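# Open the curtain all the way with a mobile arm

## Task

Pull the curtain until it is completely open, keeping the robot upright: the task fails if it tips over or is left leaning.

## Robot and tools

ROBOT. TidyBot++ is a single-arm mobile robot. Its base is 0.54 m long, 0.50 m wide and 0.38 m tall, and it rolls on four powered casters. On top sits one Kinova seven-joint arm with a Robotiq two-finger gripper. The shoulder is 0.12 m ahead of the base centre and 0.68 m above the floor. Segment lengths are about 0.42 m (upper arm), 0.31 m (forearm) and 0.31 m (wrist to hand point). At the start the arm is folded with the hand pointing down, and the elbow can be as high as 1.15 m. The cameras are base_camera, fixed on the front of the base and looking ahead, and wrist_camera, which looks along the hand.

FRAMES. The base frame has its origin on the floor below the base centre, with x forward, y to the left and z up, in metres. hand_pose and hand_target are given in this frame as [x, y, z, qw, qx, qy, qz]. The hand point is halfway between the finger pads. The hand's z axis points along the fingers, and the fingers close along its y axis. The odometry frame is the base frame as it was when the scene began. base_odometry counts wheel turns only, so any slipping is reported as travel. Heading is in radians, positive to the left. base_tilt is in degrees, positive when leaning forward or to the right.

TOOL move. One call carries one action, and all of its motions start together. Arguments:
- base: an object of relative offsets from where the base is now, along its current axes. translate_m is metres forward (+) or back, strafe_m is metres left (+) or right, rotate_rad is radians counter-clockwise (+). Each ranges from -2 to 2 m, or -6.3 to 6.3 rad.
- joints: absolute targets given by name. joint_1_rad to joint_7_rad are in radians. gripper_pos runs from 0 (fully open, about 85 mm gap) to 1 (closed). Ranges: joint_2_rad ±2.249, joint_4_rad ±2.579, joint_6_rad ±2.099. The others have no limit and take the shorter way round, so send steps under half a turn. joint_1_rad positive turns the arm clockwise seen from above, which is opposite to rotate_rad.
- target: one list of seven numbers giving an absolute hand pose in the base frame, [x, y, z, qw, qx, qy, qz], in metres plus a unit quaternion. If target is used, joints may hold only gripper_pos.
- speeds: top speeds for this action only. translate_m and strafe_m take 0.05 to 0.5 m/s; rotate_rad takes 0.1 to 1.57 rad/s. When translate_m and strafe_m are combined, give the speed under one of them.
- min_time_s: the shortest duration of the arm motions, 0.1 to 8 s.
- cameras: a list drawn from base_camera, wrist_camera and all.
- blocking: true (the default) returns once everything is at rest. false returns within about 0.5 s while motion continues. A later move overrides only the parts it names.
A move with no action simply reports the state, the images and the scene number. Unknown keys make the call invalid. Out-of-range values are refused, and after a refusal the rest of that reply's calls are skipped.

OTHER TOOLS. wait(seconds 0 to 10, cameras) lets time pass without new commands. It ends early once motions finish, and wait(0) shows how a non-blocking move stands. stop(cameras) brakes all running motions. zoom_image(camera, region [x0, y0, x1, y1] in pixels, at most 504 on each side) enlarges part of that camera's latest picture; base_camera is 644x364 and wrist_camera is 644x476. read_manual(section "licences") returns licence texts only. finished_scene(scene) ends the current scene; pass its number. The curtain has to stay open after that. Make no further calls in that reply.

RESULT LINES. move is "done" or the worst status. base_status, joint_status and hand_status are each one of: moving, done, off_target, stopped, contact_stop, time_out, not_followed, torque_fault, limit_stop_at_motor_heat. "joint command not followed" means a self-collision check or a "pose unreachable" check held the arm back. on_its_own lists what the robot did without being told. joint_positions and motor_effort are given as a percentage of maximum, with the peak in brackets. pictures lists the images in order. MOTOR HOT, OVER-TEMPERATURE FAULT and ARM HIT are warnings.

HAND AND JOINT TIPS. The hand bends off the straight line on its way to a target and can overshoot. After "done" it usually lands within about 3 cm of the target. To correct it, add (desired minus hand_pose) to the position of the last target. To keep the hand still, send the hand_target values again. A target that cannot be reached makes the arm wander for up to 10 s and then time out. For joints, correct by adding (wanted minus read) to each last command. The arm does not avoid obstacles, and nothing stops it from hitting the base. The gripper closes with 100 to 150 N per finger. "off_target" at close means something is held between the fingers.

AVOID. Catching the arm more than about 0.6 m up while the base drives or turns, and pulling or pushing a raised hand sideways hard, can lift wheels or tip the robot. Backing away or pulling the arm in straightens it again. Do not hit walls or furniture hard, jerk the curtain, or overload the gripper. Torque limits are 104.5 N m for joints 1 to 4 and 51.3 N m for joints 5 to 7; exceeding them causes a 10 s arm fault. Holding the arm stretched out or pushing for a long time heats the motors, and at 75 °C the arm sags for 30 to 60 s. A blocked base keeps pushing until it times out after 14 s. The base accelerates at up to 0.5 m/s2 and its odometry drifts a few centimetres over many moves. Check with the cameras where the curtain and the hand really are.

Each tool is called after "Emit:" as a command line: name --argument value for each argument, lists and objects as JSON in quotes; but a table of rows of numbers goes row by row, as --pt "numbers of a row", without its own name.

## Session

Emit:
move

Scene clock: 0.00 s.
base_odometry: x=+0.000 y=+0.000 heading=+0.000
base_tilt: forward=+0.0 right=+0.3
base_status: not commanded
joint_positions: joint_1_rad=+0.035 joint_2_rad=-0.330 joint_3_rad=+3.167 joint_4_rad=-2.499 joint_5_rad=-0.002 joint_6_rad=-0.913 joint_7_rad=+1.553 gripper_pos=+0.000
joint_status: not commanded
motor_effort: joint_1_rad=+0 joint_2_rad=-2 joint_3_rad=+0 joint_4_rad=+13 joint_5_rad=-1 joint_6_rad=+1 joint_7_rad=-1
hand_pose: x=+0.2614 y=-0.0058 z=+0.5923 quat_wxyz=(-0.004, +0.999, -0.039, +0.030) (m; base frame)
hand_target: x=+0.2613 y=-0.0058 z=+0.5923 quat_wxyz=(-0.004, +0.999, -0.039, +0.030) (m; base frame)
hand_status: not commanded
pictures: base_camera, wrist_camera

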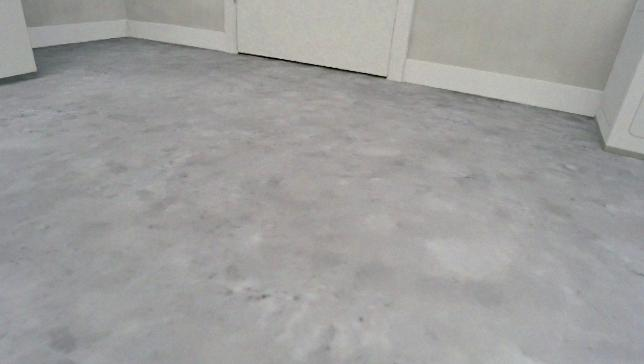

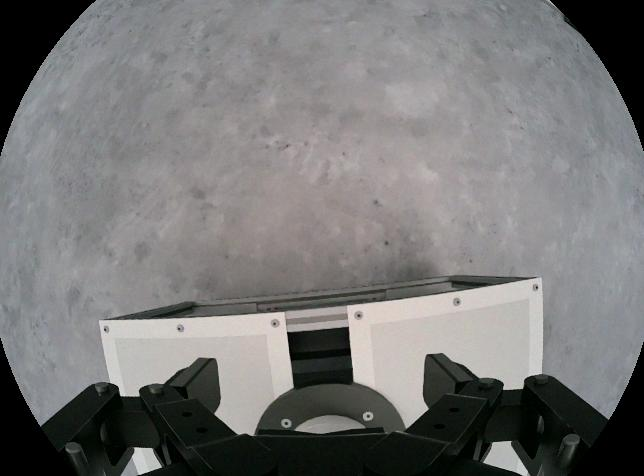

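Emit:
move --joints '{"joint_6_rad": 0.6}' --cameras '["wrist_camera"]'

Scene clock: 10.70 s.
move: done
base_odometry: x=+0.000 y=+0.000 heading=+0.000
base_tilt: forward=+0.1 right=+0.3
base_status: not commanded
joint_positions: joint_1_rad=+0.035 joint_2_rad=-0.330 joint_3_rad=+3.167 joint_4_rad=-2.499 joint_5_rad=-0.002 joint_6_rad=+0.503 joint_7_rad=+1.553 gripper_pos=+0.000
joint_status: all done
motor_effort: joint_1_rad=+0(1) joint_2_rad=-6(8) joint_3_rad=+0(1) joint_4_rad=+17(17) joint_5_rad=+0(1) joint_6_rad=+9(10) joint_7_rad=-1(1)
hand_pose: x=+0.5518 y=-0.0260 z=+0.8737 quat_wxyz=(+0.011, +0.739, -0.032, +0.673) (m; base frame)
hand_target: x=+0.5532 y=-0.0264 z=+0.9037 quat_wxyz=(+0.011, +0.706, -0.031, +0.708) (m; base frame)
hand_status: not commanded
pictures: wrist_camera
camera_calibration:
wrist_camera: T_world_to_cam=[[-0.0682881, -0.996763, -0.0424247, 0.0498423], [-0.0832094, 0.0480661, -0.995372, 0.976637], [0.99419, -0.064442, -0.0862224, -0.341701], [0, 0, 0, 1]] pos_world=[0.424385, -0.0192821, 0.94477]

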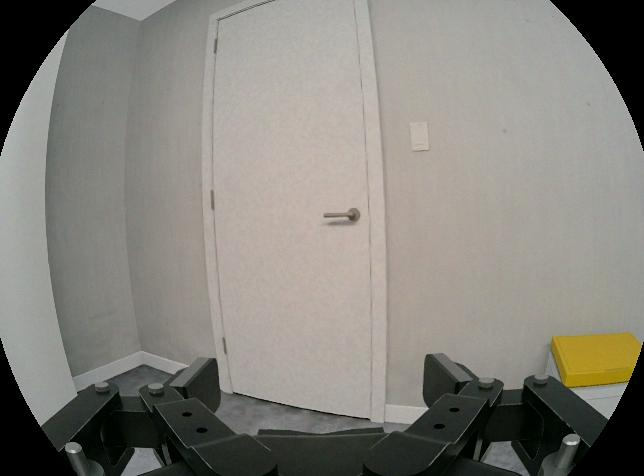

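Emit:
move --base '{"rotate_rad": 1.57}' --cameras '["wrist_camera"]'

Emit:
move --base '{"rotate_rad": 1.57}' --cameras '["wrist_camera"]'

Emit:
move --base '{"rotate_rad": 1.57}' --cameras '["wrist_camera"]'

Scene clock: 22.37 s.
move: done
base_odometry: x=+0.000 y=+0.000 heading=+1.569
base_tilt: forward=+0.0 right=+0.3
base_status: done
joint_positions: joint_1_rad=+0.035 joint_2_rad=-0.330 joint_3_rad=+3.166 joint_4_rad=-2.499 joint_5_rad=-0.002 joint_6_rad=+0.503 joint_7_rad=+1.553 gripper_pos=+0.000
joint_status: not commanded
motor_effort: joint_1_rad=+0(1) joint_2_rad=-8(8) joint_3_rad=+0(2) joint_4_rad=+18(18) joint_5_rad=+0(1) joint_6_rad=+10(10) joint_7_rad=-1(1)
hand_pose: x=+0.5518 y=-0.0255 z=+0.8737 quat_wxyz=(+0.010, +0.739, -0.032, +0.673) (m; base frame)
hand_target: x=+0.5532 y=-0.0264 z=+0.9037 quat_wxyz=(+0.011, +0.706, -0.031, +0.708) (m; base frame)
hand_status: not commanded
pictures: wrist_camera
camera_calibration:
wrist_camera: T_world_to_cam=[[-0.0674594, -0.996829, -0.0422028, 0.0495802], [-0.0832585, 0.047776, -0.995382, 0.976647], [0.994242, -0.0636341, -0.0862174, -0.341692], [0, 0, 0, 1]] pos_world=[0.424384, -0.0189806, 0.944769]

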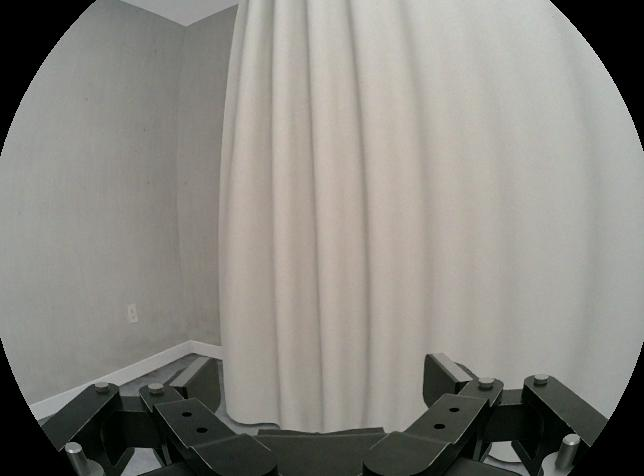

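Scene clock: 24.67 s.
move: done
base_odometry: x=+0.000 y=+0.000 heading=+3.138
base_tilt: forward=+0.0 right=+0.3
base_status: done
joint_positions: joint_1_rad=+0.035 joint_2_rad=-0.330 joint_3_rad=+3.165 joint_4_rad=-2.499 joint_5_rad=-0.002 joint_6_rad=+0.503 joint_7_rad=+1.553 gripper_pos=+0.000
joint_status: not commanded
motor_effort: joint_1_rad=+0(1) joint_2_rad=-7(8) joint_3_rad=+1(1) joint_4_rad=+16(17) joint_5_rad=+0(1) joint_6_rad=+9(10) joint_7_rad=-1(1)
hand_pose: x=+0.5519 y=-0.0253 z=+0.8737 quat_wxyz=(+0.010, +0.739, -0.031, +0.673) (m; base frame)
hand_target: x=+0.5532 y=-0.0264 z=+0.9037 quat_wxyz=(+0.011, +0.706, -0.031, +0.708) (m; base frame)
hand_status: not commanded
pictures: wrist_camera
camera_calibration:
wrist_camera: T_world_to_cam=[[-0.0669407, -0.99687, -0.0420559, 0.0494208], [-0.0831969, 0.0475805, -0.995397, 0.976621], [0.994282, -0.0631336, -0.0861216, -0.341777], [0, 0, 0, 1]] pos_world=[0.424382, -0.0187795, 0.944769]

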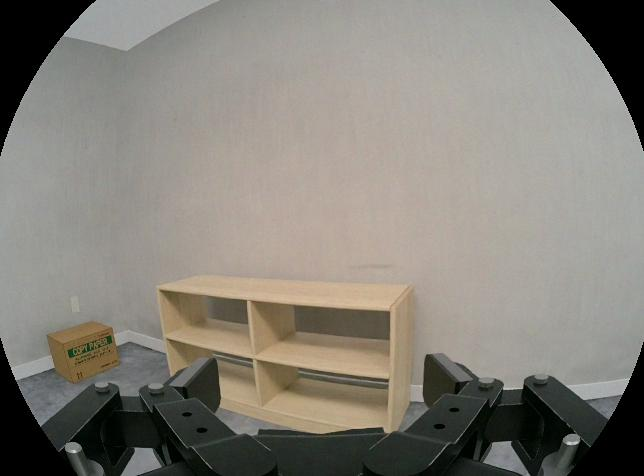

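Scene clock: 26.97 s.
move: done
base_odometry: x=+0.000 y=+0.000 heading=-1.576
base_tilt: forward=+0.1 right=+0.3
base_status: done
joint_positions: joint_1_rad=+0.035 joint_2_rad=-0.330 joint_3_rad=+3.165 joint_4_rad=-2.499 joint_5_rad=-0.002 joint_6_rad=+0.504 joint_7_rad=+1.553 gripper_pos=+0.000
joint_status: not commanded
motor_effort: joint_1_rad=+0(2) joint_2_rad=-6(8) joint_3_rad=+0(2) joint_4_rad=+17(17) joint_5_rad=+0(1) joint_6_rad=+10(10) joint_7_rad=-1(1)
hand_pose: x=+0.5519 y=-0.0252 z=+0.8737 quat_wxyz=(+0.010, +0.739, -0.031, +0.673) (m; base frame)
hand_target: x=+0.5532 y=-0.0264 z=+0.9037 quat_wxyz=(+0.011, +0.706, -0.031, +0.708) (m; base frame)
hand_status: not commanded
pictures: wrist_camera
camera_calibration:
wrist_camera: T_world_to_cam=[[-0.0667335, -0.996887, -0.041984, 0.0493647], [-0.0832126, 0.0474917, -0.9954, 0.976624], [0.994295, -0.0629329, -0.0861228, -0.34177], [0, 0, 0, 1]] pos_world=[0.424382, -0.0186791, 0.944769]

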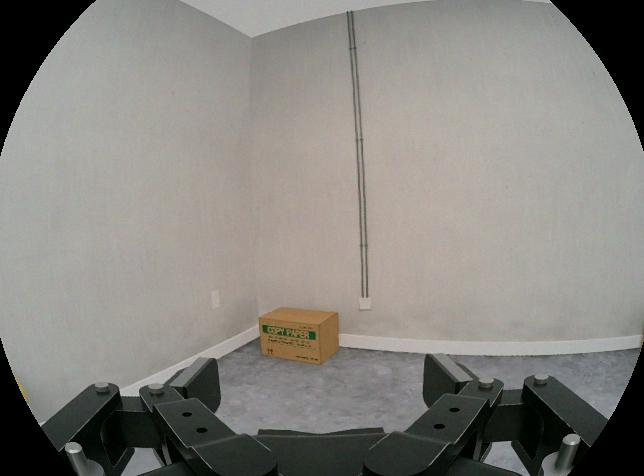

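Emit:
move --base '{"rotate_rad": 2.4}' --cameras '["wrist_camera"]'

Emit:
move --base '{"rotate_rad": 0.75}' --joints '{"joint_6_rad": 1.1}' --cameras '["wrist_camera", "base_camera"]'

Scene clock: 35.17 s.
move: done
base_odometry: x=+0.000 y=+0.000 heading=+0.823
base_tilt: forward=+0.1 right=+0.3
base_status: done
joint_positions: joint_1_rad=+0.035 joint_2_rad=-0.330 joint_3_rad=+3.166 joint_4_rad=-2.499 joint_5_rad=-0.002 joint_6_rad=+0.504 joint_7_rad=+1.553 gripper_pos=+0.000
joint_status: not commanded
motor_effort: joint_1_rad=+0(1) joint_2_rad=-7(9) joint_3_rad=+0(2) joint_4_rad=+16(17) joint_5_rad=+0(1) joint_6_rad=+8(10) joint_7_rad=-1(1)
hand_pose: x=+0.5519 y=-0.0254 z=+0.8737 quat_wxyz=(+0.010, +0.739, -0.031, +0.673) (m; base frame)
hand_target: x=+0.5532 y=-0.0264 z=+0.9037 quat_wxyz=(+0.011, +0.706, -0.031, +0.708) (m; base frame)
hand_status: not commanded
pictures: wrist_camera
camera_calibration:
wrist_camera: T_world_to_cam=[[-0.0670403, -0.996864, -0.0420525, 0.0494599], [-0.0831917, 0.0475854, -0.995397, 0.976619], [0.994276, -0.0632333, -0.0861209, -0.341777], [0, 0, 0, 1]] pos_world=[0.424383, -0.0187796, 0.944769]

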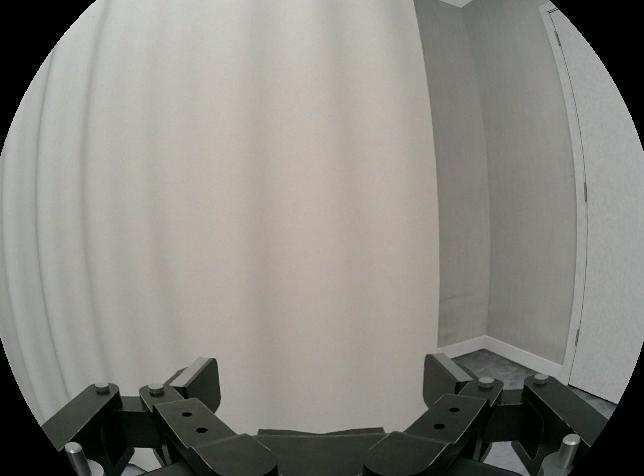

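Scene clock: 36.83 s.
move: done
base_odometry: x=+0.000 y=+0.000 heading=+1.572
base_tilt: forward=+0.1 right=+0.3
base_status: done
joint_positions: joint_1_rad=+0.035 joint_2_rad=-0.330 joint_3_rad=+3.165 joint_4_rad=-2.499 joint_5_rad=-0.002 joint_6_rad=+1.004 joint_7_rad=+1.553 gripper_pos=+0.000
joint_status: all done
motor_effort: joint_1_rad=+0(1) joint_2_rad=-6(8) joint_3_rad=+0(2) joint_4_rad=+16(19) joint_5_rad=+0(1) joint_6_rad=+8(11) joint_7_rad=-1(1)
hand_pose: x=+0.5279 y=-0.0253 z=+1.0259 quat_wxyz=(+0.014, +0.549, -0.025, +0.835) (m; base frame)
hand_target: x=+0.5147 y=-0.0255 z=+1.0528 quat_wxyz=(+0.016, +0.509, -0.024, +0.860) (m; base frame)
hand_status: not commanded
pictures: base_camera, wrist_camera
camera_calibration:
wrist_camera: T_world_to_cam=[[-0.0501418, -0.997855, -0.0420928, 0.0454352], [0.40402, 0.0182777, -0.914568, 0.785293], [0.913375, -0.0628644, 0.402237, -0.76315], [0, 0, 0, 1]] pos_world=[0.382046, -0.0169905, 1.02708]

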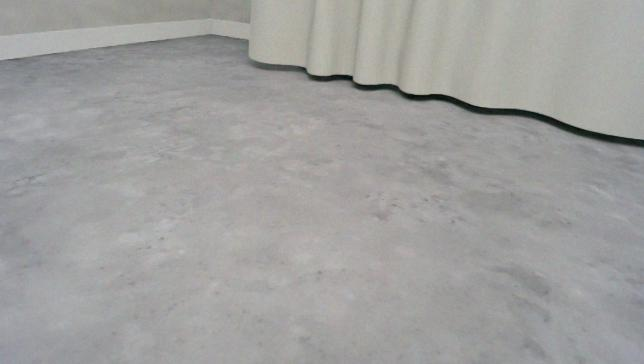

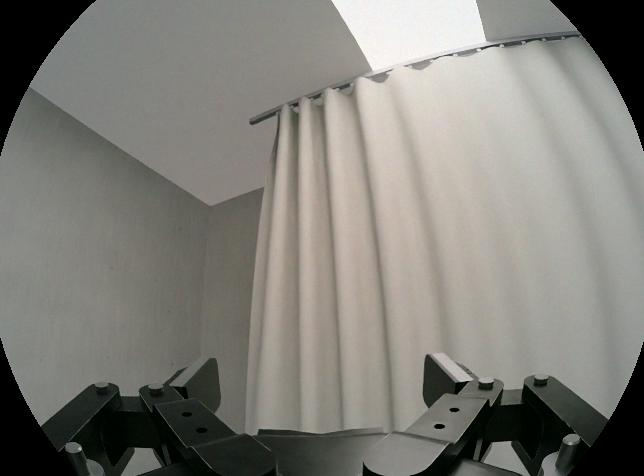

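Emit:
move --base '{"strafe_m": -1.185, "translate_m": -0.03, "rotate_rad": -0.5}' --joints '{"joint_6_rad": 0.6}' --cameras '["all"]'

Scene clock: 65.63 s.
move: done
base_odometry: x=+1.185 y=-0.028 heading=+1.072
base_tilt: forward=+0.1 right=+0.3
base_status: done
joint_positions: joint_1_rad=+0.035 joint_2_rad=-0.330 joint_3_rad=+3.164 joint_4_rad=-2.499 joint_5_rad=-0.002 joint_6_rad=+0.659 joint_7_rad=+1.553 gripper_pos=+0.000
joint_status: all done
motor_effort: joint_1_rad=+0(2) joint_2_rad=-6(8) joint_3_rad=+0(3) joint_4_rad=+17(18) joint_5_rad=-1(2) joint_6_rad=+8(12) joint_7_rad=-1(1)
hand_pose: x=+0.5527 y=-0.0252 z=+0.9219 quat_wxyz=(+0.011, +0.685, -0.029, +0.728) (m; base frame)
hand_target: x=+0.5532 y=-0.0264 z=+0.9037 quat_wxyz=(+0.011, +0.706, -0.031, +0.708) (m; base frame)
hand_status: not commanded
pictures: base_camera, wrist_camera
camera_calibration:
wrist_camera: T_world_to_cam=[[-0.0606475, -0.997252, -0.0425413, 0.048583], [0.0713287, 0.0381809, -0.996722, 0.940228], [0.995607, -0.0634831, 0.0688172, -0.48205], [0, 0, 0, 1]] pos_world=[0.415813, -0.0180512, 0.972386]

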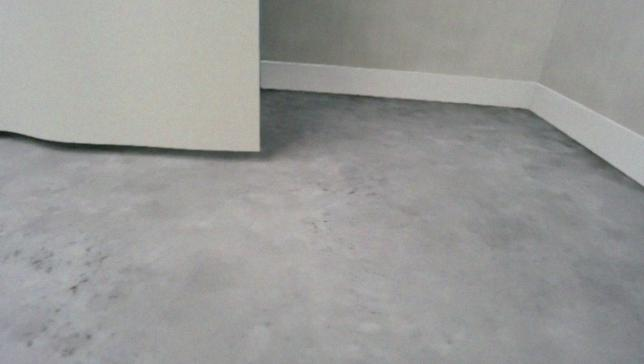

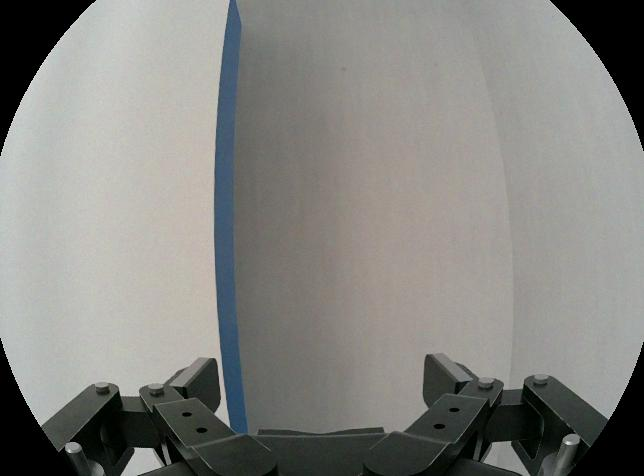

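Emit:
zoom_image --camera "base_camera" --region '[200, 0, 320, 170]'

Emit:
zoom_image --camera "wrist_camera" --region '[160, 0, 320, 430]'

Scaled by 2.965.

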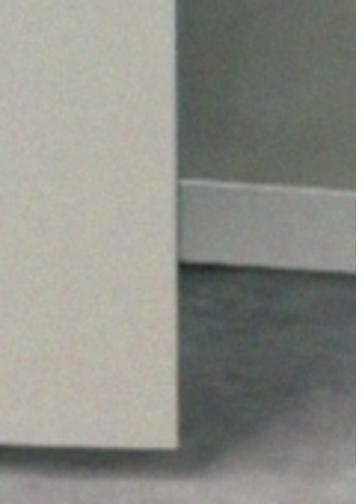

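Scaled by 1.172.

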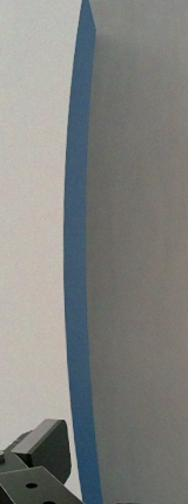

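Emit:
move --joints '{"joint_1_rad": 0.0, "joint_2_rad": 0.0, "joint_3_rad": 3.14, "joint_4_rad": -1.57, "joint_5_rad": 0.0, "joint_6_rad": 0.0, "joint_7_rad": 1.57, "gripper_pos": 1.0}' --base '{"strafe_m": -0.06}' --cameras '["wrist_camera"]'

Emit:
move --base '{"translate_m": 0.38}' --speeds '{"translate_m": 0.3}' --cameras '["wrist_camera", "base_camera"]'

Scene clock: 124.30 s.
move: done
base_odometry: x=+1.238 y=-0.057 heading=+1.072
base_tilt: forward=+0.0 right=+0.3
base_status: done
joint_positions: joint_1_rad=+0.019 joint_2_rad=-0.038 joint_3_rad=+3.155 joint_4_rad=-1.599 joint_5_rad=-0.002 joint_6_rad=+0.088 joint_7_rad=+1.553 gripper_pos=+0.999
joint_status: all done
motor_effort: joint_1_rad=+0(1) joint_2_rad=-19(19) joint_3_rad=+0(3) joint_4_rad=+19(20) joint_5_rad=+0(2) joint_6_rad=+9(10) joint_7_rad=-1(2)
hand_pose: x=+0.7270 y=-0.0187 z=+1.1360 quat_wxyz=(+0.005, +0.671, -0.018, +0.741) (m; base frame)
hand_target: x=+0.7446 y=+0.0024 z=+1.1031 quat_wxyz=(-0.001, +0.707, +0.000, +0.707) (m; base frame)
hand_status: not commanded
pictures: wrist_camera
camera_calibration:
wrist_camera: T_world_to_cam=[[-0.0344266, -0.998753, -0.0361512, 0.0484625], [0.107216, 0.032273, -0.993712, 1.11137], [0.99364, -0.0380861, 0.105971, -0.710165], [0, 0, 0, 1]] pos_world=[0.58816, -0.0145127, 1.18139]

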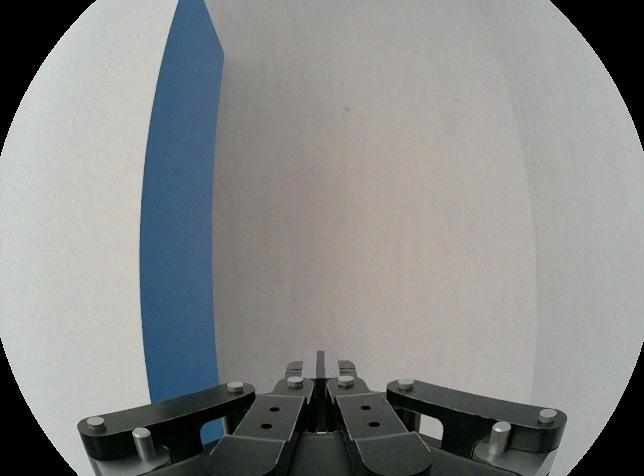

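Scene clock: 126.47 s.
move: done
base_odometry: x=+1.420 y=+0.277 heading=+1.072
base_tilt: forward=+0.0 right=+0.3
base_status: done
joint_positions: joint_1_rad=+0.018 joint_2_rad=-0.023 joint_3_rad=+3.154 joint_4_rad=-1.596 joint_5_rad=-0.002 joint_6_rad=+0.083 joint_7_rad=+1.553 gripper_pos=+0.999
joint_status: not commanded
motor_effort: joint_1_rad=+0(1) joint_2_rad=-19(22) joint_3_rad=+0(1) joint_4_rad=+19(20) joint_5_rad=+0(1) joint_6_rad=+9(11) joint_7_rad=-1(1)
hand_pose: x=+0.7339 y=-0.0176 z=+1.1269 quat_wxyz=(+0.004, +0.678, -0.017, +0.735) (m; base frame)
hand_target: x=+0.7446 y=+0.0024 z=+1.1031 quat_wxyz=(-0.001, +0.707, +0.000, +0.707) (m; base frame)
hand_status: not commanded
pictures: base_camera, wrist_camera
camera_calibration:
wrist_camera: T_world_to_cam=[[-0.0331103, -0.998806, -0.0359145, 0.0482191], [0.0900871, 0.0328054, -0.995393, 1.11594], [0.995383, -0.0361932, 0.0888934, -0.698068], [0, 0, 0, 1]] pos_world=[0.59591, -0.0137128, 1.17459]

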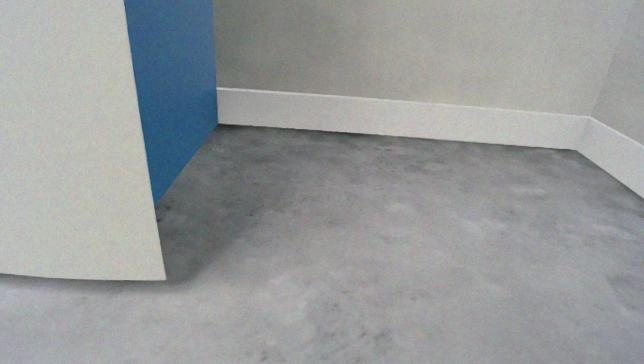

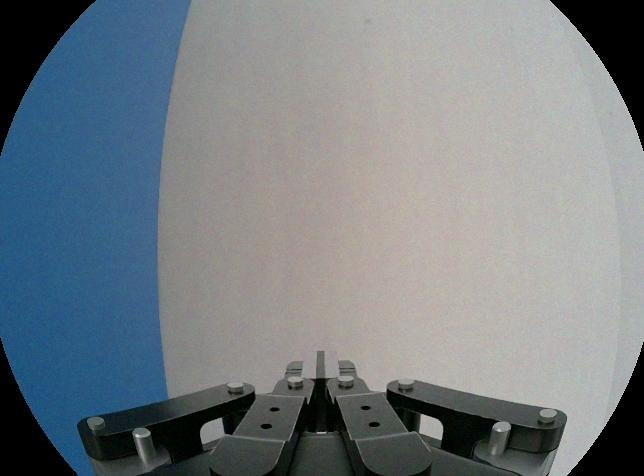

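Emit:
move --base '{"strafe_m": -0.45, "translate_m": 0.15}'

Emit:
move --base '{"rotate_rad": 0.6}' --cameras '["wrist_camera", "base_camera"]'

Scene clock: 158.50 s.
move: time_out
base_odometry: x=+1.859 y=+0.198 heading=+1.071
base_tilt: forward=+0.1 right=+0.3
base_status: strafe_m time_out (by the wheels' count: -0.423 of -0.450); the other done
joint_positions: joint_1_rad=+0.008 joint_2_rad=-0.019 joint_3_rad=+3.145 joint_4_rad=-1.592 joint_5_rad=-0.002 joint_6_rad=+0.080 joint_7_rad=+1.553 gripper_pos=+0.999
joint_status: not commanded
motor_effort: joint_1_rad=+1(11) joint_2_rad=-18(25) joint_3_rad=+1(12) joint_4_rad=+19(22) joint_5_rad=-1(1) joint_6_rad=+10(12) joint_7_rad=-1(1)
hand_pose: x=+0.7358 y=-0.0057 z=+1.1260 quat_wxyz=(-0.003, +0.679, -0.011, +0.734) (m; base frame)
hand_target: x=+0.7446 y=+0.0024 z=+1.1031 quat_wxyz=(-0.001, +0.707, +0.000, +0.707) (m; base frame)
hand_status: not commanded
pictures: none

not run: a stop that you did not command came earlier in this reply.

Emit:
move --base '{"strafe_m": 0.17}'

Emit:
move --base '{"rotate_rad": 0.45}' --cameras '["wrist_camera", "base_camera"]'

Scene clock: 171.57 s.
move: done
base_odometry: x=+1.710 y=+0.280 heading=+1.071
base_tilt: forward=+0.1 right=+0.3
base_status: done
joint_positions: joint_1_rad=+0.000 joint_2_rad=-0.019 joint_3_rad=+3.137 joint_4_rad=-1.591 joint_5_rad=-0.002 joint_6_rad=+0.079 joint_7_rad=+1.553 gripper_pos=+0.999
joint_status: not commanded
motor_effort: joint_1_rad=+0(2) joint_2_rad=-18(22) joint_3_rad=+1(3) joint_4_rad=+19(20) joint_5_rad=+0(1) joint_6_rad=+9(10) joint_7_rad=-1(1)
hand_pose: x=+0.7358 y=+0.0042 z=+1.1260 quat_wxyz=(-0.009, +0.679, -0.005, +0.734) (m; base frame)
hand_target: x=+0.7446 y=+0.0024 z=+1.1031 quat_wxyz=(-0.001, +0.707, +0.000, +0.707) (m; base frame)
hand_status: not commanded
pictures: none

Scene clock: 172.93 s.
move: done
base_odometry: x=+1.710 y=+0.280 heading=+1.520
base_tilt: forward=+0.1 right=+0.3
base_status: done
joint_positions: joint_1_rad=-0.006 joint_2_rad=-0.019 joint_3_rad=+3.133 joint_4_rad=-1.591 joint_5_rad=-0.002 joint_6_rad=+0.079 joint_7_rad=+1.553 gripper_pos=+0.999
joint_status: not commanded
motor_effort: joint_1_rad=+0(3) joint_2_rad=-19(21) joint_3_rad=+0(3) joint_4_rad=+19(20) joint_5_rad=+0(1) joint_6_rad=+10(10) joint_7_rad=-1(1)
hand_pose: x=+0.7357 y=+0.0102 z=+1.1259 quat_wxyz=(-0.012, +0.679, -0.002, +0.734) (m; base frame)
hand_target: x=+0.7446 y=+0.0024 z=+1.1031 quat_wxyz=(-0.001, +0.707, +0.000, +0.707) (m; base frame)
hand_status: not commanded
pictures: base_camera, wrist_camera
camera_calibration:
wrist_camera: T_world_to_cam=[[0.0115166, -0.999305, -0.035461, 0.042657], [0.0849377, 0.0363128, -0.995724, 1.1181], [0.99632, 0.00845542, 0.0852968, -0.69587], [0, 0, 0, 1]] pos_world=[0.59785, 0.00791, 1.17418]

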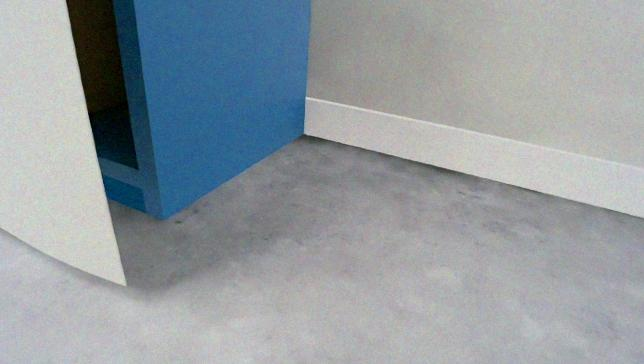

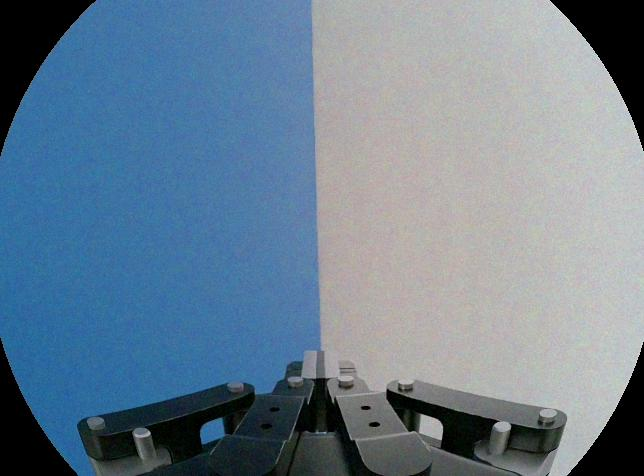

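Emit:
move --base '{"translate_m": -0.35, "rotate_rad": -0.448}' --joints '{"gripper_pos": 0}'

Emit:
move --target '[0.576, 0.288, 1.12, -0.275, 0.651, 0.275, 0.651]' --min_time_s 2 --cameras '["wrist_camera"]'

Scene clock: 237.57 s.
move: done
base_odometry: x=+1.692 y=-0.070 heading=+1.072
base_tilt: forward=+0.1 right=+0.3
base_status: done
joint_positions: joint_1_rad=+0.003 joint_2_rad=-0.016 joint_3_rad=+3.145 joint_4_rad=-1.591 joint_5_rad=-0.002 joint_6_rad=+0.079 joint_7_rad=+1.553 gripper_pos=+0.000
joint_status: all done
motor_effort: joint_1_rad=+0(3) joint_2_rad=-19(23) joint_3_rad=+0(3) joint_4_rad=+19(20) joint_5_rad=+0(1) joint_6_rad=+9(10) joint_7_rad=-1(1)
hand_pose: x=+0.7371 y=-0.0029 z=+1.1243 quat_wxyz=(-0.005, +0.680, -0.009, +0.733) (m; base frame)
hand_target: x=+0.7446 y=+0.0024 z=+1.1031 quat_wxyz=(-0.001, +0.707, +0.000, +0.707) (m; base frame)
hand_status: not commanded
pictures: none

Scene clock: 240.23 s.
move: done
base_odometry: x=+1.692 y=-0.070 heading=+1.072
base_tilt: forward=+0.1 right=+0.3
base_status: not commanded
joint_positions: joint_1_rad=-0.078 joint_2_rad=-0.110 joint_3_rad=+3.017 joint_4_rad=-1.608 joint_5_rad=+1.607 joint_6_rad=+0.502 joint_7_rad=-0.094 gripper_pos=+0.000
joint_status: not commanded
motor_effort: joint_1_rad=+0(1) joint_2_rad=-15(20) joint_3_rad=+1(2) joint_4_rad=+19(20) joint_5_rad=-4(5) joint_6_rad=+1(10) joint_7_rad=-1(1)
hand_pose: x=+0.6157 y=+0.2618 z=+1.1340 quat_wxyz=(-0.254, +0.653, +0.234, +0.674) (m; base frame)
hand_target: x=+0.5760 y=+0.2880 z=+1.1200 quat_wxyz=(-0.275, +0.651, +0.275, +0.651) (m; base frame)
hand_status: done (0.050 m and 5.9 deg from the pose sent, 0.333 m and 46.4 deg at the start)
pictures: wrist_camera
camera_calibration:
wrist_camera: T_world_to_cam=[[0.644085, -0.764297, -0.0316871, -0.159581], [0.0155102, 0.0544633, -0.998395, 1.16825], [0.764796, 0.64256, 0.0469335, -0.559025], [0, 0, 0, 1]] pos_world=[0.512205, 0.173613, 1.18756]

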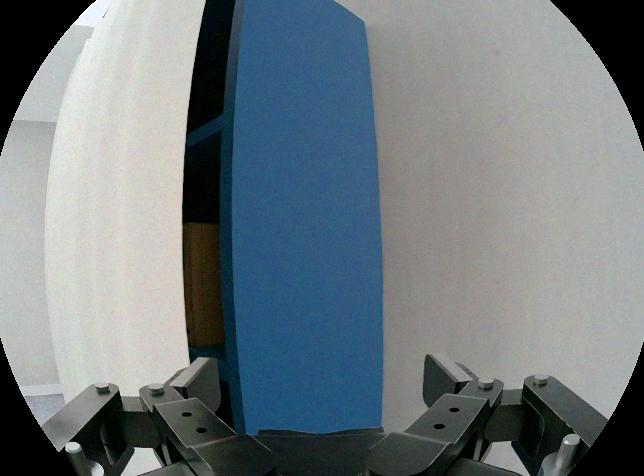

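Emit:
move --base '{"strafe_m": 0.2}' --cameras '["wrist_camera"]'

Scene clock: 256.03 s.
move: done
base_odometry: x=+1.517 y=+0.026 heading=+1.072
base_tilt: forward=+0.0 right=+0.3
base_status: done
joint_positions: joint_1_rad=-0.084 joint_2_rad=-0.112 joint_3_rad=+3.009 joint_4_rad=-1.608 joint_5_rad=+1.608 joint_6_rad=+0.508 joint_7_rad=-0.094 gripper_pos=+0.000
joint_status: not commanded
motor_effort: joint_1_rad=+0(2) joint_2_rad=-14(16) joint_3_rad=+1(3) joint_4_rad=+18(19) joint_5_rad=-5(5) joint_6_rad=+0(2) joint_7_rad=-1(1)
hand_pose: x=+0.6093 y=+0.2705 z=+1.1348 quat_wxyz=(-0.260, +0.650, +0.242, +0.672) (m; base frame)
hand_target: x=+0.5760 y=+0.2880 z=+1.1200 quat_wxyz=(-0.275, +0.651, +0.275, +0.651) (m; base frame)
hand_status: not commanded
pictures: wrist_camera
camera_calibration:
wrist_camera: T_world_to_cam=[[0.659612, -0.751077, -0.0281868, -0.165661], [0.0170015, 0.0524026, -0.998481, 1.16836], [0.751414, 0.658131, 0.0473348, -0.556359], [0, 0, 0, 1]] pos_world=[0.507464, 0.180508, 1.18825]

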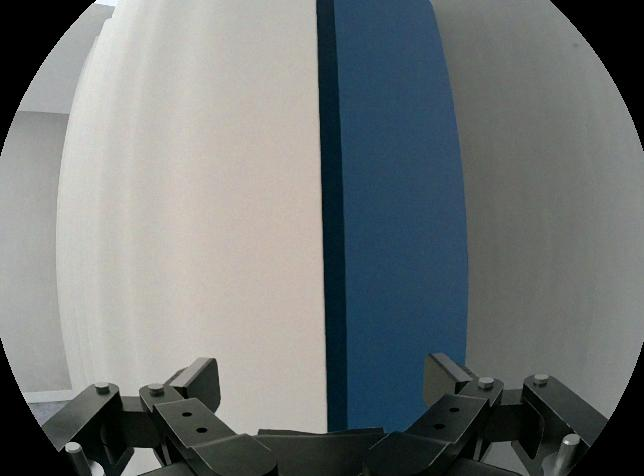

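Emit:
move --base '{"translate_m": 0.14, "strafe_m": 0.112}' --speeds '{"translate_m": 0.15}' --cameras '["wrist_camera"]'

Scene clock: 266.03 s.
move: done
base_odometry: x=+1.485 y=+0.203 heading=+1.072
base_tilt: forward=+0.1 right=+0.3
base_status: done
joint_positions: joint_1_rad=-0.084 joint_2_rad=-0.121 joint_3_rad=+3.009 joint_4_rad=-1.609 joint_5_rad=+1.608 joint_6_rad=+0.508 joint_7_rad=-0.094 gripper_pos=+0.000
joint_status: not commanded
motor_effort: joint_1_rad=+0(1) joint_2_rad=-15(17) joint_3_rad=+0(2) joint_4_rad=+19(19) joint_5_rad=-5(6) joint_6_rad=+0(2) joint_7_rad=-1(1)
hand_pose: x=+0.6052 y=+0.2702 z=+1.1391 quat_wxyz=(-0.259, +0.647, +0.243, +0.675) (m; base frame)
hand_target: x=+0.5760 y=+0.2880 z=+1.1200 quat_wxyz=(-0.275, +0.651, +0.275, +0.651) (m; base frame)
hand_status: not commanded
pictures: wrist_camera
camera_calibration:
wrist_camera: T_world_to_cam=[[0.659837, -0.751066, -0.0226766, -0.169562], [0.0256552, 0.0526797, -0.998282, 1.16721], [0.75097, 0.658122, 0.0540288, -0.560607], [0, 0, 0, 1]] pos_world=[0.502938, 0.180107, 1.19165]

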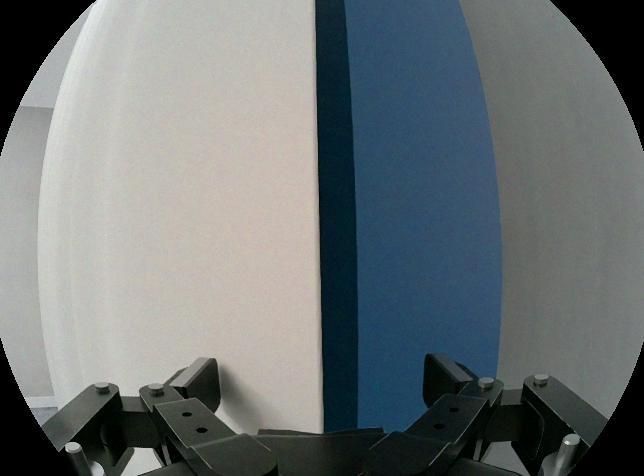

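Emit:
move --joints '{"gripper_pos": 1.0}' --cameras '["wrist_camera"]'

Scene clock: 276.90 s.
move: done
base_odometry: x=+1.485 y=+0.203 heading=+1.072
base_tilt: forward=+0.1 right=+0.3
base_status: not commanded
joint_positions: joint_1_rad=-0.084 joint_2_rad=-0.121 joint_3_rad=+3.009 joint_4_rad=-1.609 joint_5_rad=+1.608 joint_6_rad=+0.508 joint_7_rad=-0.094 gripper_pos=+0.994
joint_status: all done
motor_effort: joint_1_rad=+0(1) joint_2_rad=-14(15) joint_3_rad=+1(1) joint_4_rad=+18(19) joint_5_rad=-5(5) joint_6_rad=-1(1) joint_7_rad=-1(1)
hand_pose: x=+0.6052 y=+0.2702 z=+1.1391 quat_wxyz=(-0.259, +0.647, +0.243, +0.675) (m; base frame)
hand_target: x=+0.5760 y=+0.2880 z=+1.1200 quat_wxyz=(-0.275, +0.651, +0.275, +0.651) (m; base frame)
hand_status: not commanded
pictures: wrist_camera
camera_calibration:
wrist_camera: T_world_to_cam=[[0.659837, -0.751066, -0.0226766, -0.169562], [0.0256552, 0.0526797, -0.998282, 1.16721], [0.75097, 0.658122, 0.0540288, -0.560607], [0, 0, 0, 1]] pos_world=[0.502938, 0.180107, 1.19165]

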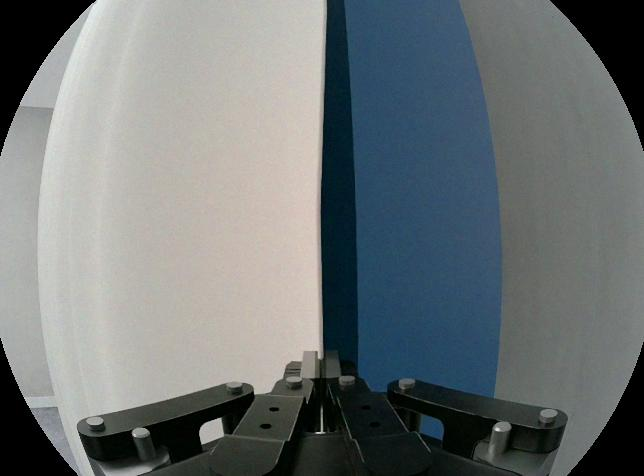

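Emit:
move --base '{"strafe_m": 0.8}' --speeds '{"strafe_m": 0.15}' --cameras '["wrist_camera", "base_camera"]'

Scene clock: 293.27 s.
move: done
base_odometry: x=+0.783 y=+0.585 heading=+1.072
base_tilt: forward=+0.0 right=+0.3
base_status: done
joint_positions: joint_1_rad=-0.024 joint_2_rad=-0.240 joint_3_rad=+3.123 joint_4_rad=-1.535 joint_5_rad=+1.609 joint_6_rad=+0.508 joint_7_rad=-0.111 gripper_pos=+0.994
joint_status: not commanded
motor_effort: joint_1_rad=-14(15) joint_2_rad=+7(16) joint_3_rad=-21(22) joint_4_rad=-3(19) joint_5_rad=+9(11) joint_6_rad=+21(22) joint_7_rad=+2(2)
hand_pose: x=+0.5775 y=+0.1744 z=+1.2438 quat_wxyz=(-0.194, +0.595, +0.193, +0.756) (m; base frame)
hand_target: x=+0.5760 y=+0.2880 z=+1.1200 quat_wxyz=(-0.275, +0.651, +0.275, +0.651) (m; base frame)
hand_status: not commanded
pictures: base_camera, wrist_camera
camera_calibration:
wrist_camera: T_world_to_cam=[[0.521905, -0.851848, 0.0443847, -0.206969], [0.215991, 0.0816361, -0.972977, 1.13105], [0.825205, 0.517388, 0.226598, -0.715387], [0, 0, 0, 1]] pos_world=[0.454062, 0.101491, 1.27178]

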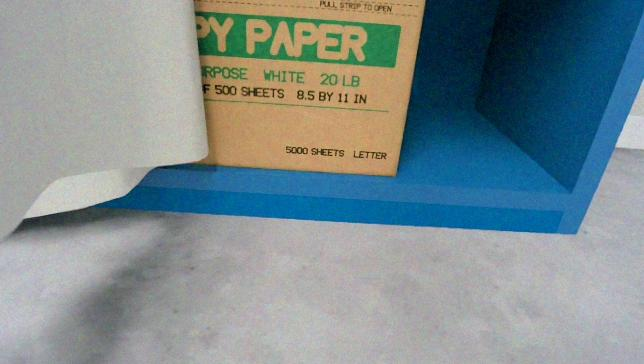

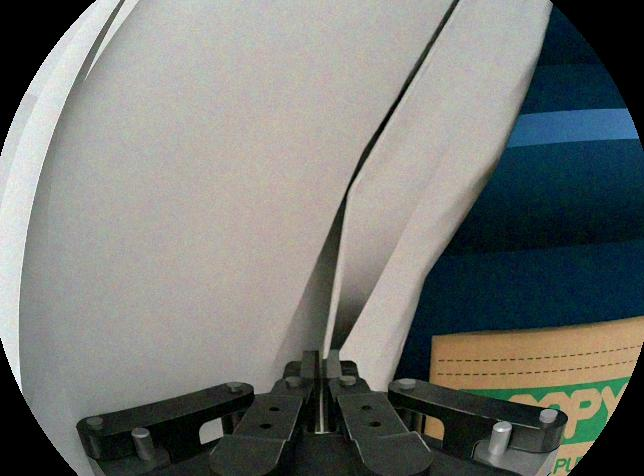

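Emit:
move --base '{"strafe_m": 0.5}' --speeds '{"strafe_m": 0.15}' --cameras '["wrist_camera", "base_camera"]'

Scene clock: 307.03 s.
move: done
base_odometry: x=+0.343 y=+0.824 heading=+1.073
base_tilt: forward=+0.0 right=+0.3
base_status: done
joint_positions: joint_1_rad=-0.095 joint_2_rad=-0.136 joint_3_rad=+2.999 joint_4_rad=-1.664 joint_5_rad=+1.676 joint_6_rad=+0.559 joint_7_rad=-0.117 gripper_pos=+0.999
joint_status: not commanded
motor_effort: joint_1_rad=+1(24) joint_2_rad=-14(22) joint_3_rad=+1(35) joint_4_rad=+18(24) joint_5_rad=-5(13) joint_6_rad=+0(35) joint_7_rad=-1(4)
hand_pose: x=+0.5843 y=+0.2904 z=+1.1017 quat_wxyz=(-0.265, +0.661, +0.280, +0.644) (m; base frame)
hand_target: x=+0.5760 y=+0.2880 z=+1.1200 quat_wxyz=(-0.275, +0.651, +0.275, +0.651) (m; base frame)
hand_status: not commanded
pictures: base_camera, wrist_camera
camera_calibration:
wrist_camera: T_world_to_cam=[[0.707795, -0.706396, -0.00554119, -0.201278], [-0.0195812, -0.0117777, -0.999739, 1.1761], [0.706146, 0.707719, -0.0221683, -0.460477], [0, 0, 0, 1]] pos_world=[0.490657, 0.197558, 1.16447]

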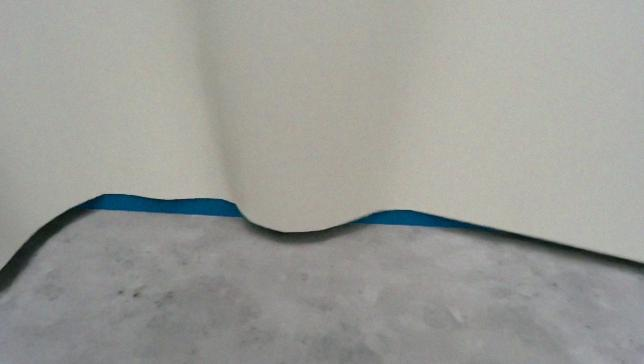

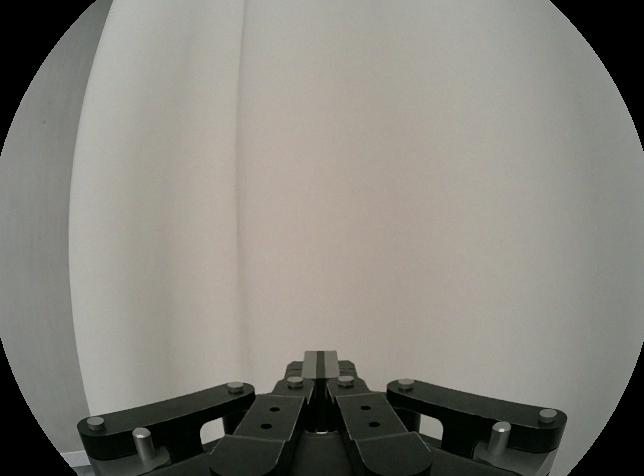

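Emit:
move --base '{"translate_m": -0.5}'

Emit:
move --base '{"rotate_rad": -0.5}' --joints '{"joint_1_rad": 0.0, "joint_2_rad": -0.33, "joint_3_rad": 3.14, "joint_4_rad": -2.4, "joint_5_rad": 0.0, "joint_6_rad": 0.85, "joint_7_rad": 1.57, "gripper_pos": 0}' --cameras '["wrist_camera"]'

Emit:
move --base '{"rotate_rad": 0.7}' --cameras '["wrist_camera"]'

Scene clock: 328.17 s.
move: done
base_odometry: x=+0.104 y=+0.385 heading=+1.073
base_tilt: forward=+0.0 right=+0.3
base_status: done
joint_positions: joint_1_rad=-0.095 joint_2_rad=-0.143 joint_3_rad=+3.000 joint_4_rad=-1.664 joint_5_rad=+1.676 joint_6_rad=+0.559 joint_7_rad=-0.117 gripper_pos=+0.999
joint_status: not commanded
motor_effort: joint_1_rad=+0(1) joint_2_rad=-14(19) joint_3_rad=+0(2) joint_4_rad=+18(20) joint_5_rad=-6(6) joint_6_rad=-1(2) joint_7_rad=-1(1)
hand_pose: x=+0.5814 y=+0.2899 z=+1.1052 quat_wxyz=(-0.264, +0.659, +0.281, +0.646) (m; base frame)
hand_target: x=+0.5760 y=+0.2880 z=+1.1200 quat_wxyz=(-0.275, +0.651, +0.275, +0.651) (m; base frame)
hand_status: not commanded
pictures: none

Scene clock: 330.80 s.
move: done
base_odometry: x=+0.104 y=+0.385 heading=+0.573
base_tilt: forward=+0.1 right=+0.3
base_status: done
joint_positions: joint_1_rad=-0.016 joint_2_rad=-0.292 joint_3_rad=+3.128 joint_4_rad=-2.360 joint_5_rad=+0.059 joint_6_rad=+0.752 joint_7_rad=+1.528 gripper_pos=+0.000
joint_status: all done
motor_effort: joint_1_rad=+1(2) joint_2_rad=-8(15) joint_3_rad=+1(4) joint_4_rad=+17(19) joint_5_rad=-1(7) joint_6_rad=+9(10) joint_7_rad=-1(2)
hand_pose: x=+0.5746 y=+0.0286 z=+1.0123 quat_wxyz=(-0.023, +0.612, +0.026, +0.790) (m; base frame)
hand_target: x=+0.5510 y=+0.0022 z=+1.0363 quat_wxyz=(-0.001, +0.573, +0.000, +0.820) (m; base frame)
hand_status: not commanded
pictures: wrist_camera
camera_calibration:
wrist_camera: T_world_to_cam=[[0.0670158, -0.997749, -0.00242691, -0.00649877], [0.256902, 0.0196056, -0.966239, 0.889752], [0.964111, 0.0641298, 0.257637, -0.683389], [0, 0, 0, 1]] pos_world=[0.43072, 0.0198974, 1.03576]

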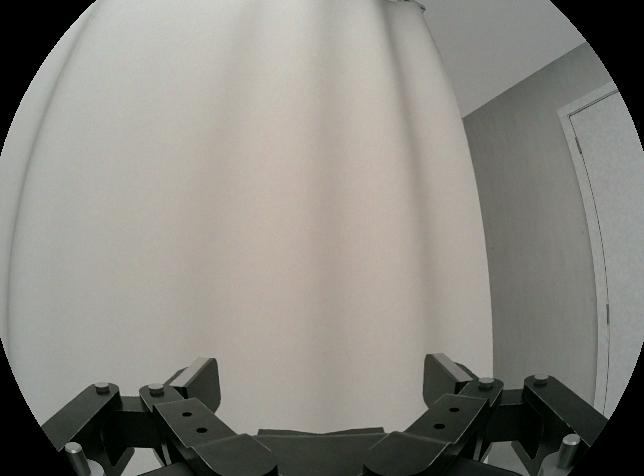

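Scene clock: 332.47 s.
move: done
base_odometry: x=+0.104 y=+0.385 heading=+1.272
base_tilt: forward=+0.1 right=+0.3
base_status: done
joint_positions: joint_1_rad=-0.012 joint_2_rad=-0.292 joint_3_rad=+3.133 joint_4_rad=-2.360 joint_5_rad=+0.052 joint_6_rad=+0.752 joint_7_rad=+1.530 gripper_pos=+0.000
joint_status: not commanded
motor_effort: joint_1_rad=+0(2) joint_2_rad=-9(10) joint_3_rad=+0(2) joint_4_rad=+17(18) joint_5_rad=+0(2) joint_6_rad=+9(10) joint_7_rad=-1(1)
hand_pose: x=+0.5748 y=+0.0224 z=+1.0128 quat_wxyz=(-0.019, +0.612, +0.020, +0.791) (m; base frame)
hand_target: x=+0.5510 y=+0.0022 z=+1.0363 quat_wxyz=(-0.001, +0.573, +0.000, +0.820) (m; base frame)
hand_status: not commanded
pictures: wrist_camera
camera_calibration:
wrist_camera: T_world_to_cam=[[0.0539735, -0.998508, -0.00828859, 0.000692116], [0.258228, 0.0219757, -0.965834, 0.889082], [0.964575, 0.0499891, 0.259029, -0.684718], [0, 0, 0, 1]] pos_world=[0.430839, 0.0153814, 1.03607]

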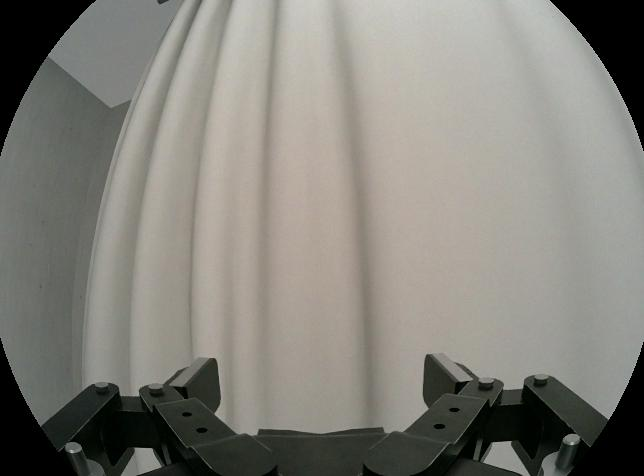

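Emit:
move --base '{"translate_m": -0.3, "rotate_rad": -0.35}' --joints '{"joint_6_rad": 1.5}' --cameras '["wrist_camera"]'

Emit:
move --base '{"rotate_rad": -0.5}' --cameras '["wrist_camera"]'

Emit:
zoom_image --camera "wrist_camera" --region '[300, 80, 600, 380]'

Scene clock: 350.77 s.
move: done
base_odometry: x=+0.016 y=+0.098 heading=+0.922
base_tilt: forward=+0.1 right=+0.3
base_status: done
joint_positions: joint_1_rad=-0.009 joint_2_rad=-0.310 joint_3_rad=+3.138 joint_4_rad=-2.367 joint_5_rad=+0.046 joint_6_rad=+1.414 joint_7_rad=+1.530 gripper_pos=+0.000
joint_status: all done
motor_effort: joint_1_rad=+0(1) joint_2_rad=-6(13) joint_3_rad=+0(2) joint_4_rad=+15(19) joint_5_rad=-1(2) joint_6_rad=+6(11) joint_7_rad=-1(1)
hand_pose: x=+0.4549 y=+0.0206 z=+1.1844 quat_wxyz=(-0.029, +0.316, +0.019, +0.948) (m; base frame)
hand_target: x=+0.4266 y=+0.0021 z=+1.1915 quat_wxyz=(-0.001, +0.281, +0.000, +0.960) (m; base frame)
hand_status: not commanded
pictures: wrist_camera
camera_calibration:
wrist_camera: T_world_to_cam=[[0.0769792, -0.997025, 0.00380357, -0.0179433], [0.802152, 0.0596666, -0.594132, 0.397391], [0.592138, 0.0487868, 0.804359, -1.08978], [0, 0, 0, 1]] pos_world=[0.327912, 0.0115659, 1.11274]

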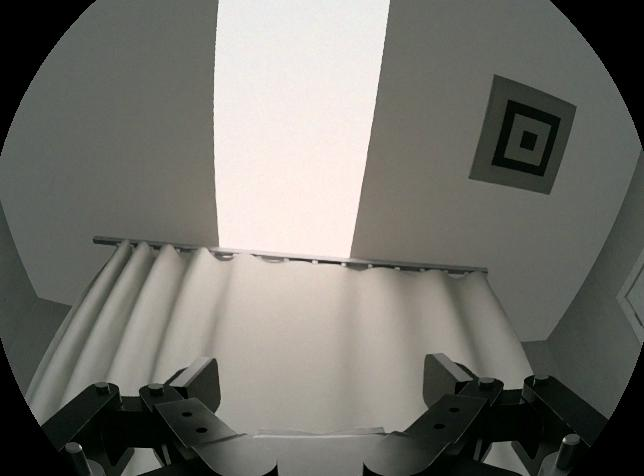

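Scene clock: 352.20 s.
move: done
base_odometry: x=+0.016 y=+0.098 heading=+0.423
base_tilt: forward=+0.1 right=+0.3
base_status: done
joint_positions: joint_1_rad=-0.009 joint_2_rad=-0.310 joint_3_rad=+3.139 joint_4_rad=-2.367 joint_5_rad=+0.044 joint_6_rad=+1.414 joint_7_rad=+1.530 gripper_pos=+0.000
joint_status: not commanded
motor_effort: joint_1_rad=+0(1) joint_2_rad=-7(7) joint_3_rad=+0(2) joint_4_rad=+16(16) joint_5_rad=-1(2) joint_6_rad=+6(6) joint_7_rad=-1(1)
hand_pose: x=+0.4549 y=+0.0189 z=+1.1845 quat_wxyz=(-0.028, +0.316, +0.017, +0.948) (m; base frame)
hand_target: x=+0.4266 y=+0.0021 z=+1.1915 quat_wxyz=(-0.001, +0.281, +0.000, +0.960) (m; base frame)
hand_status: not commanded
pictures: wrist_camera
camera_calibration:
wrist_camera: T_world_to_cam=[[0.0736985, -0.99728, 0.00116204, -0.0150221], [0.802399, 0.0586049, -0.593903, 0.39719], [0.59222, 0.0447022, 0.804536, -1.08999], [0, 0, 0, 1]] pos_world=[0.327917, 0.0104665, 1.11285]

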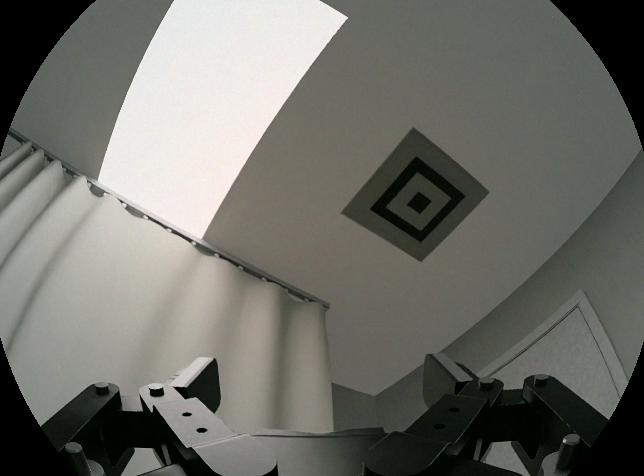

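Scaled by 1.680.

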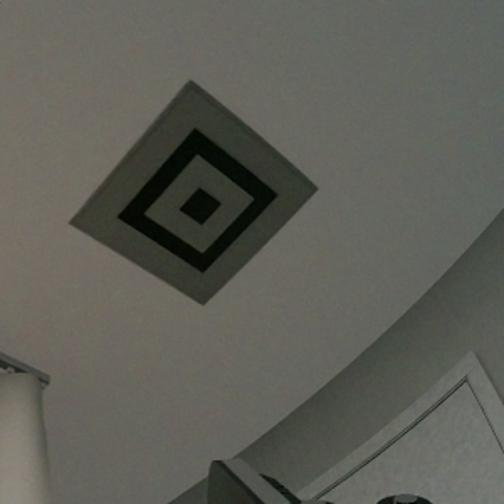

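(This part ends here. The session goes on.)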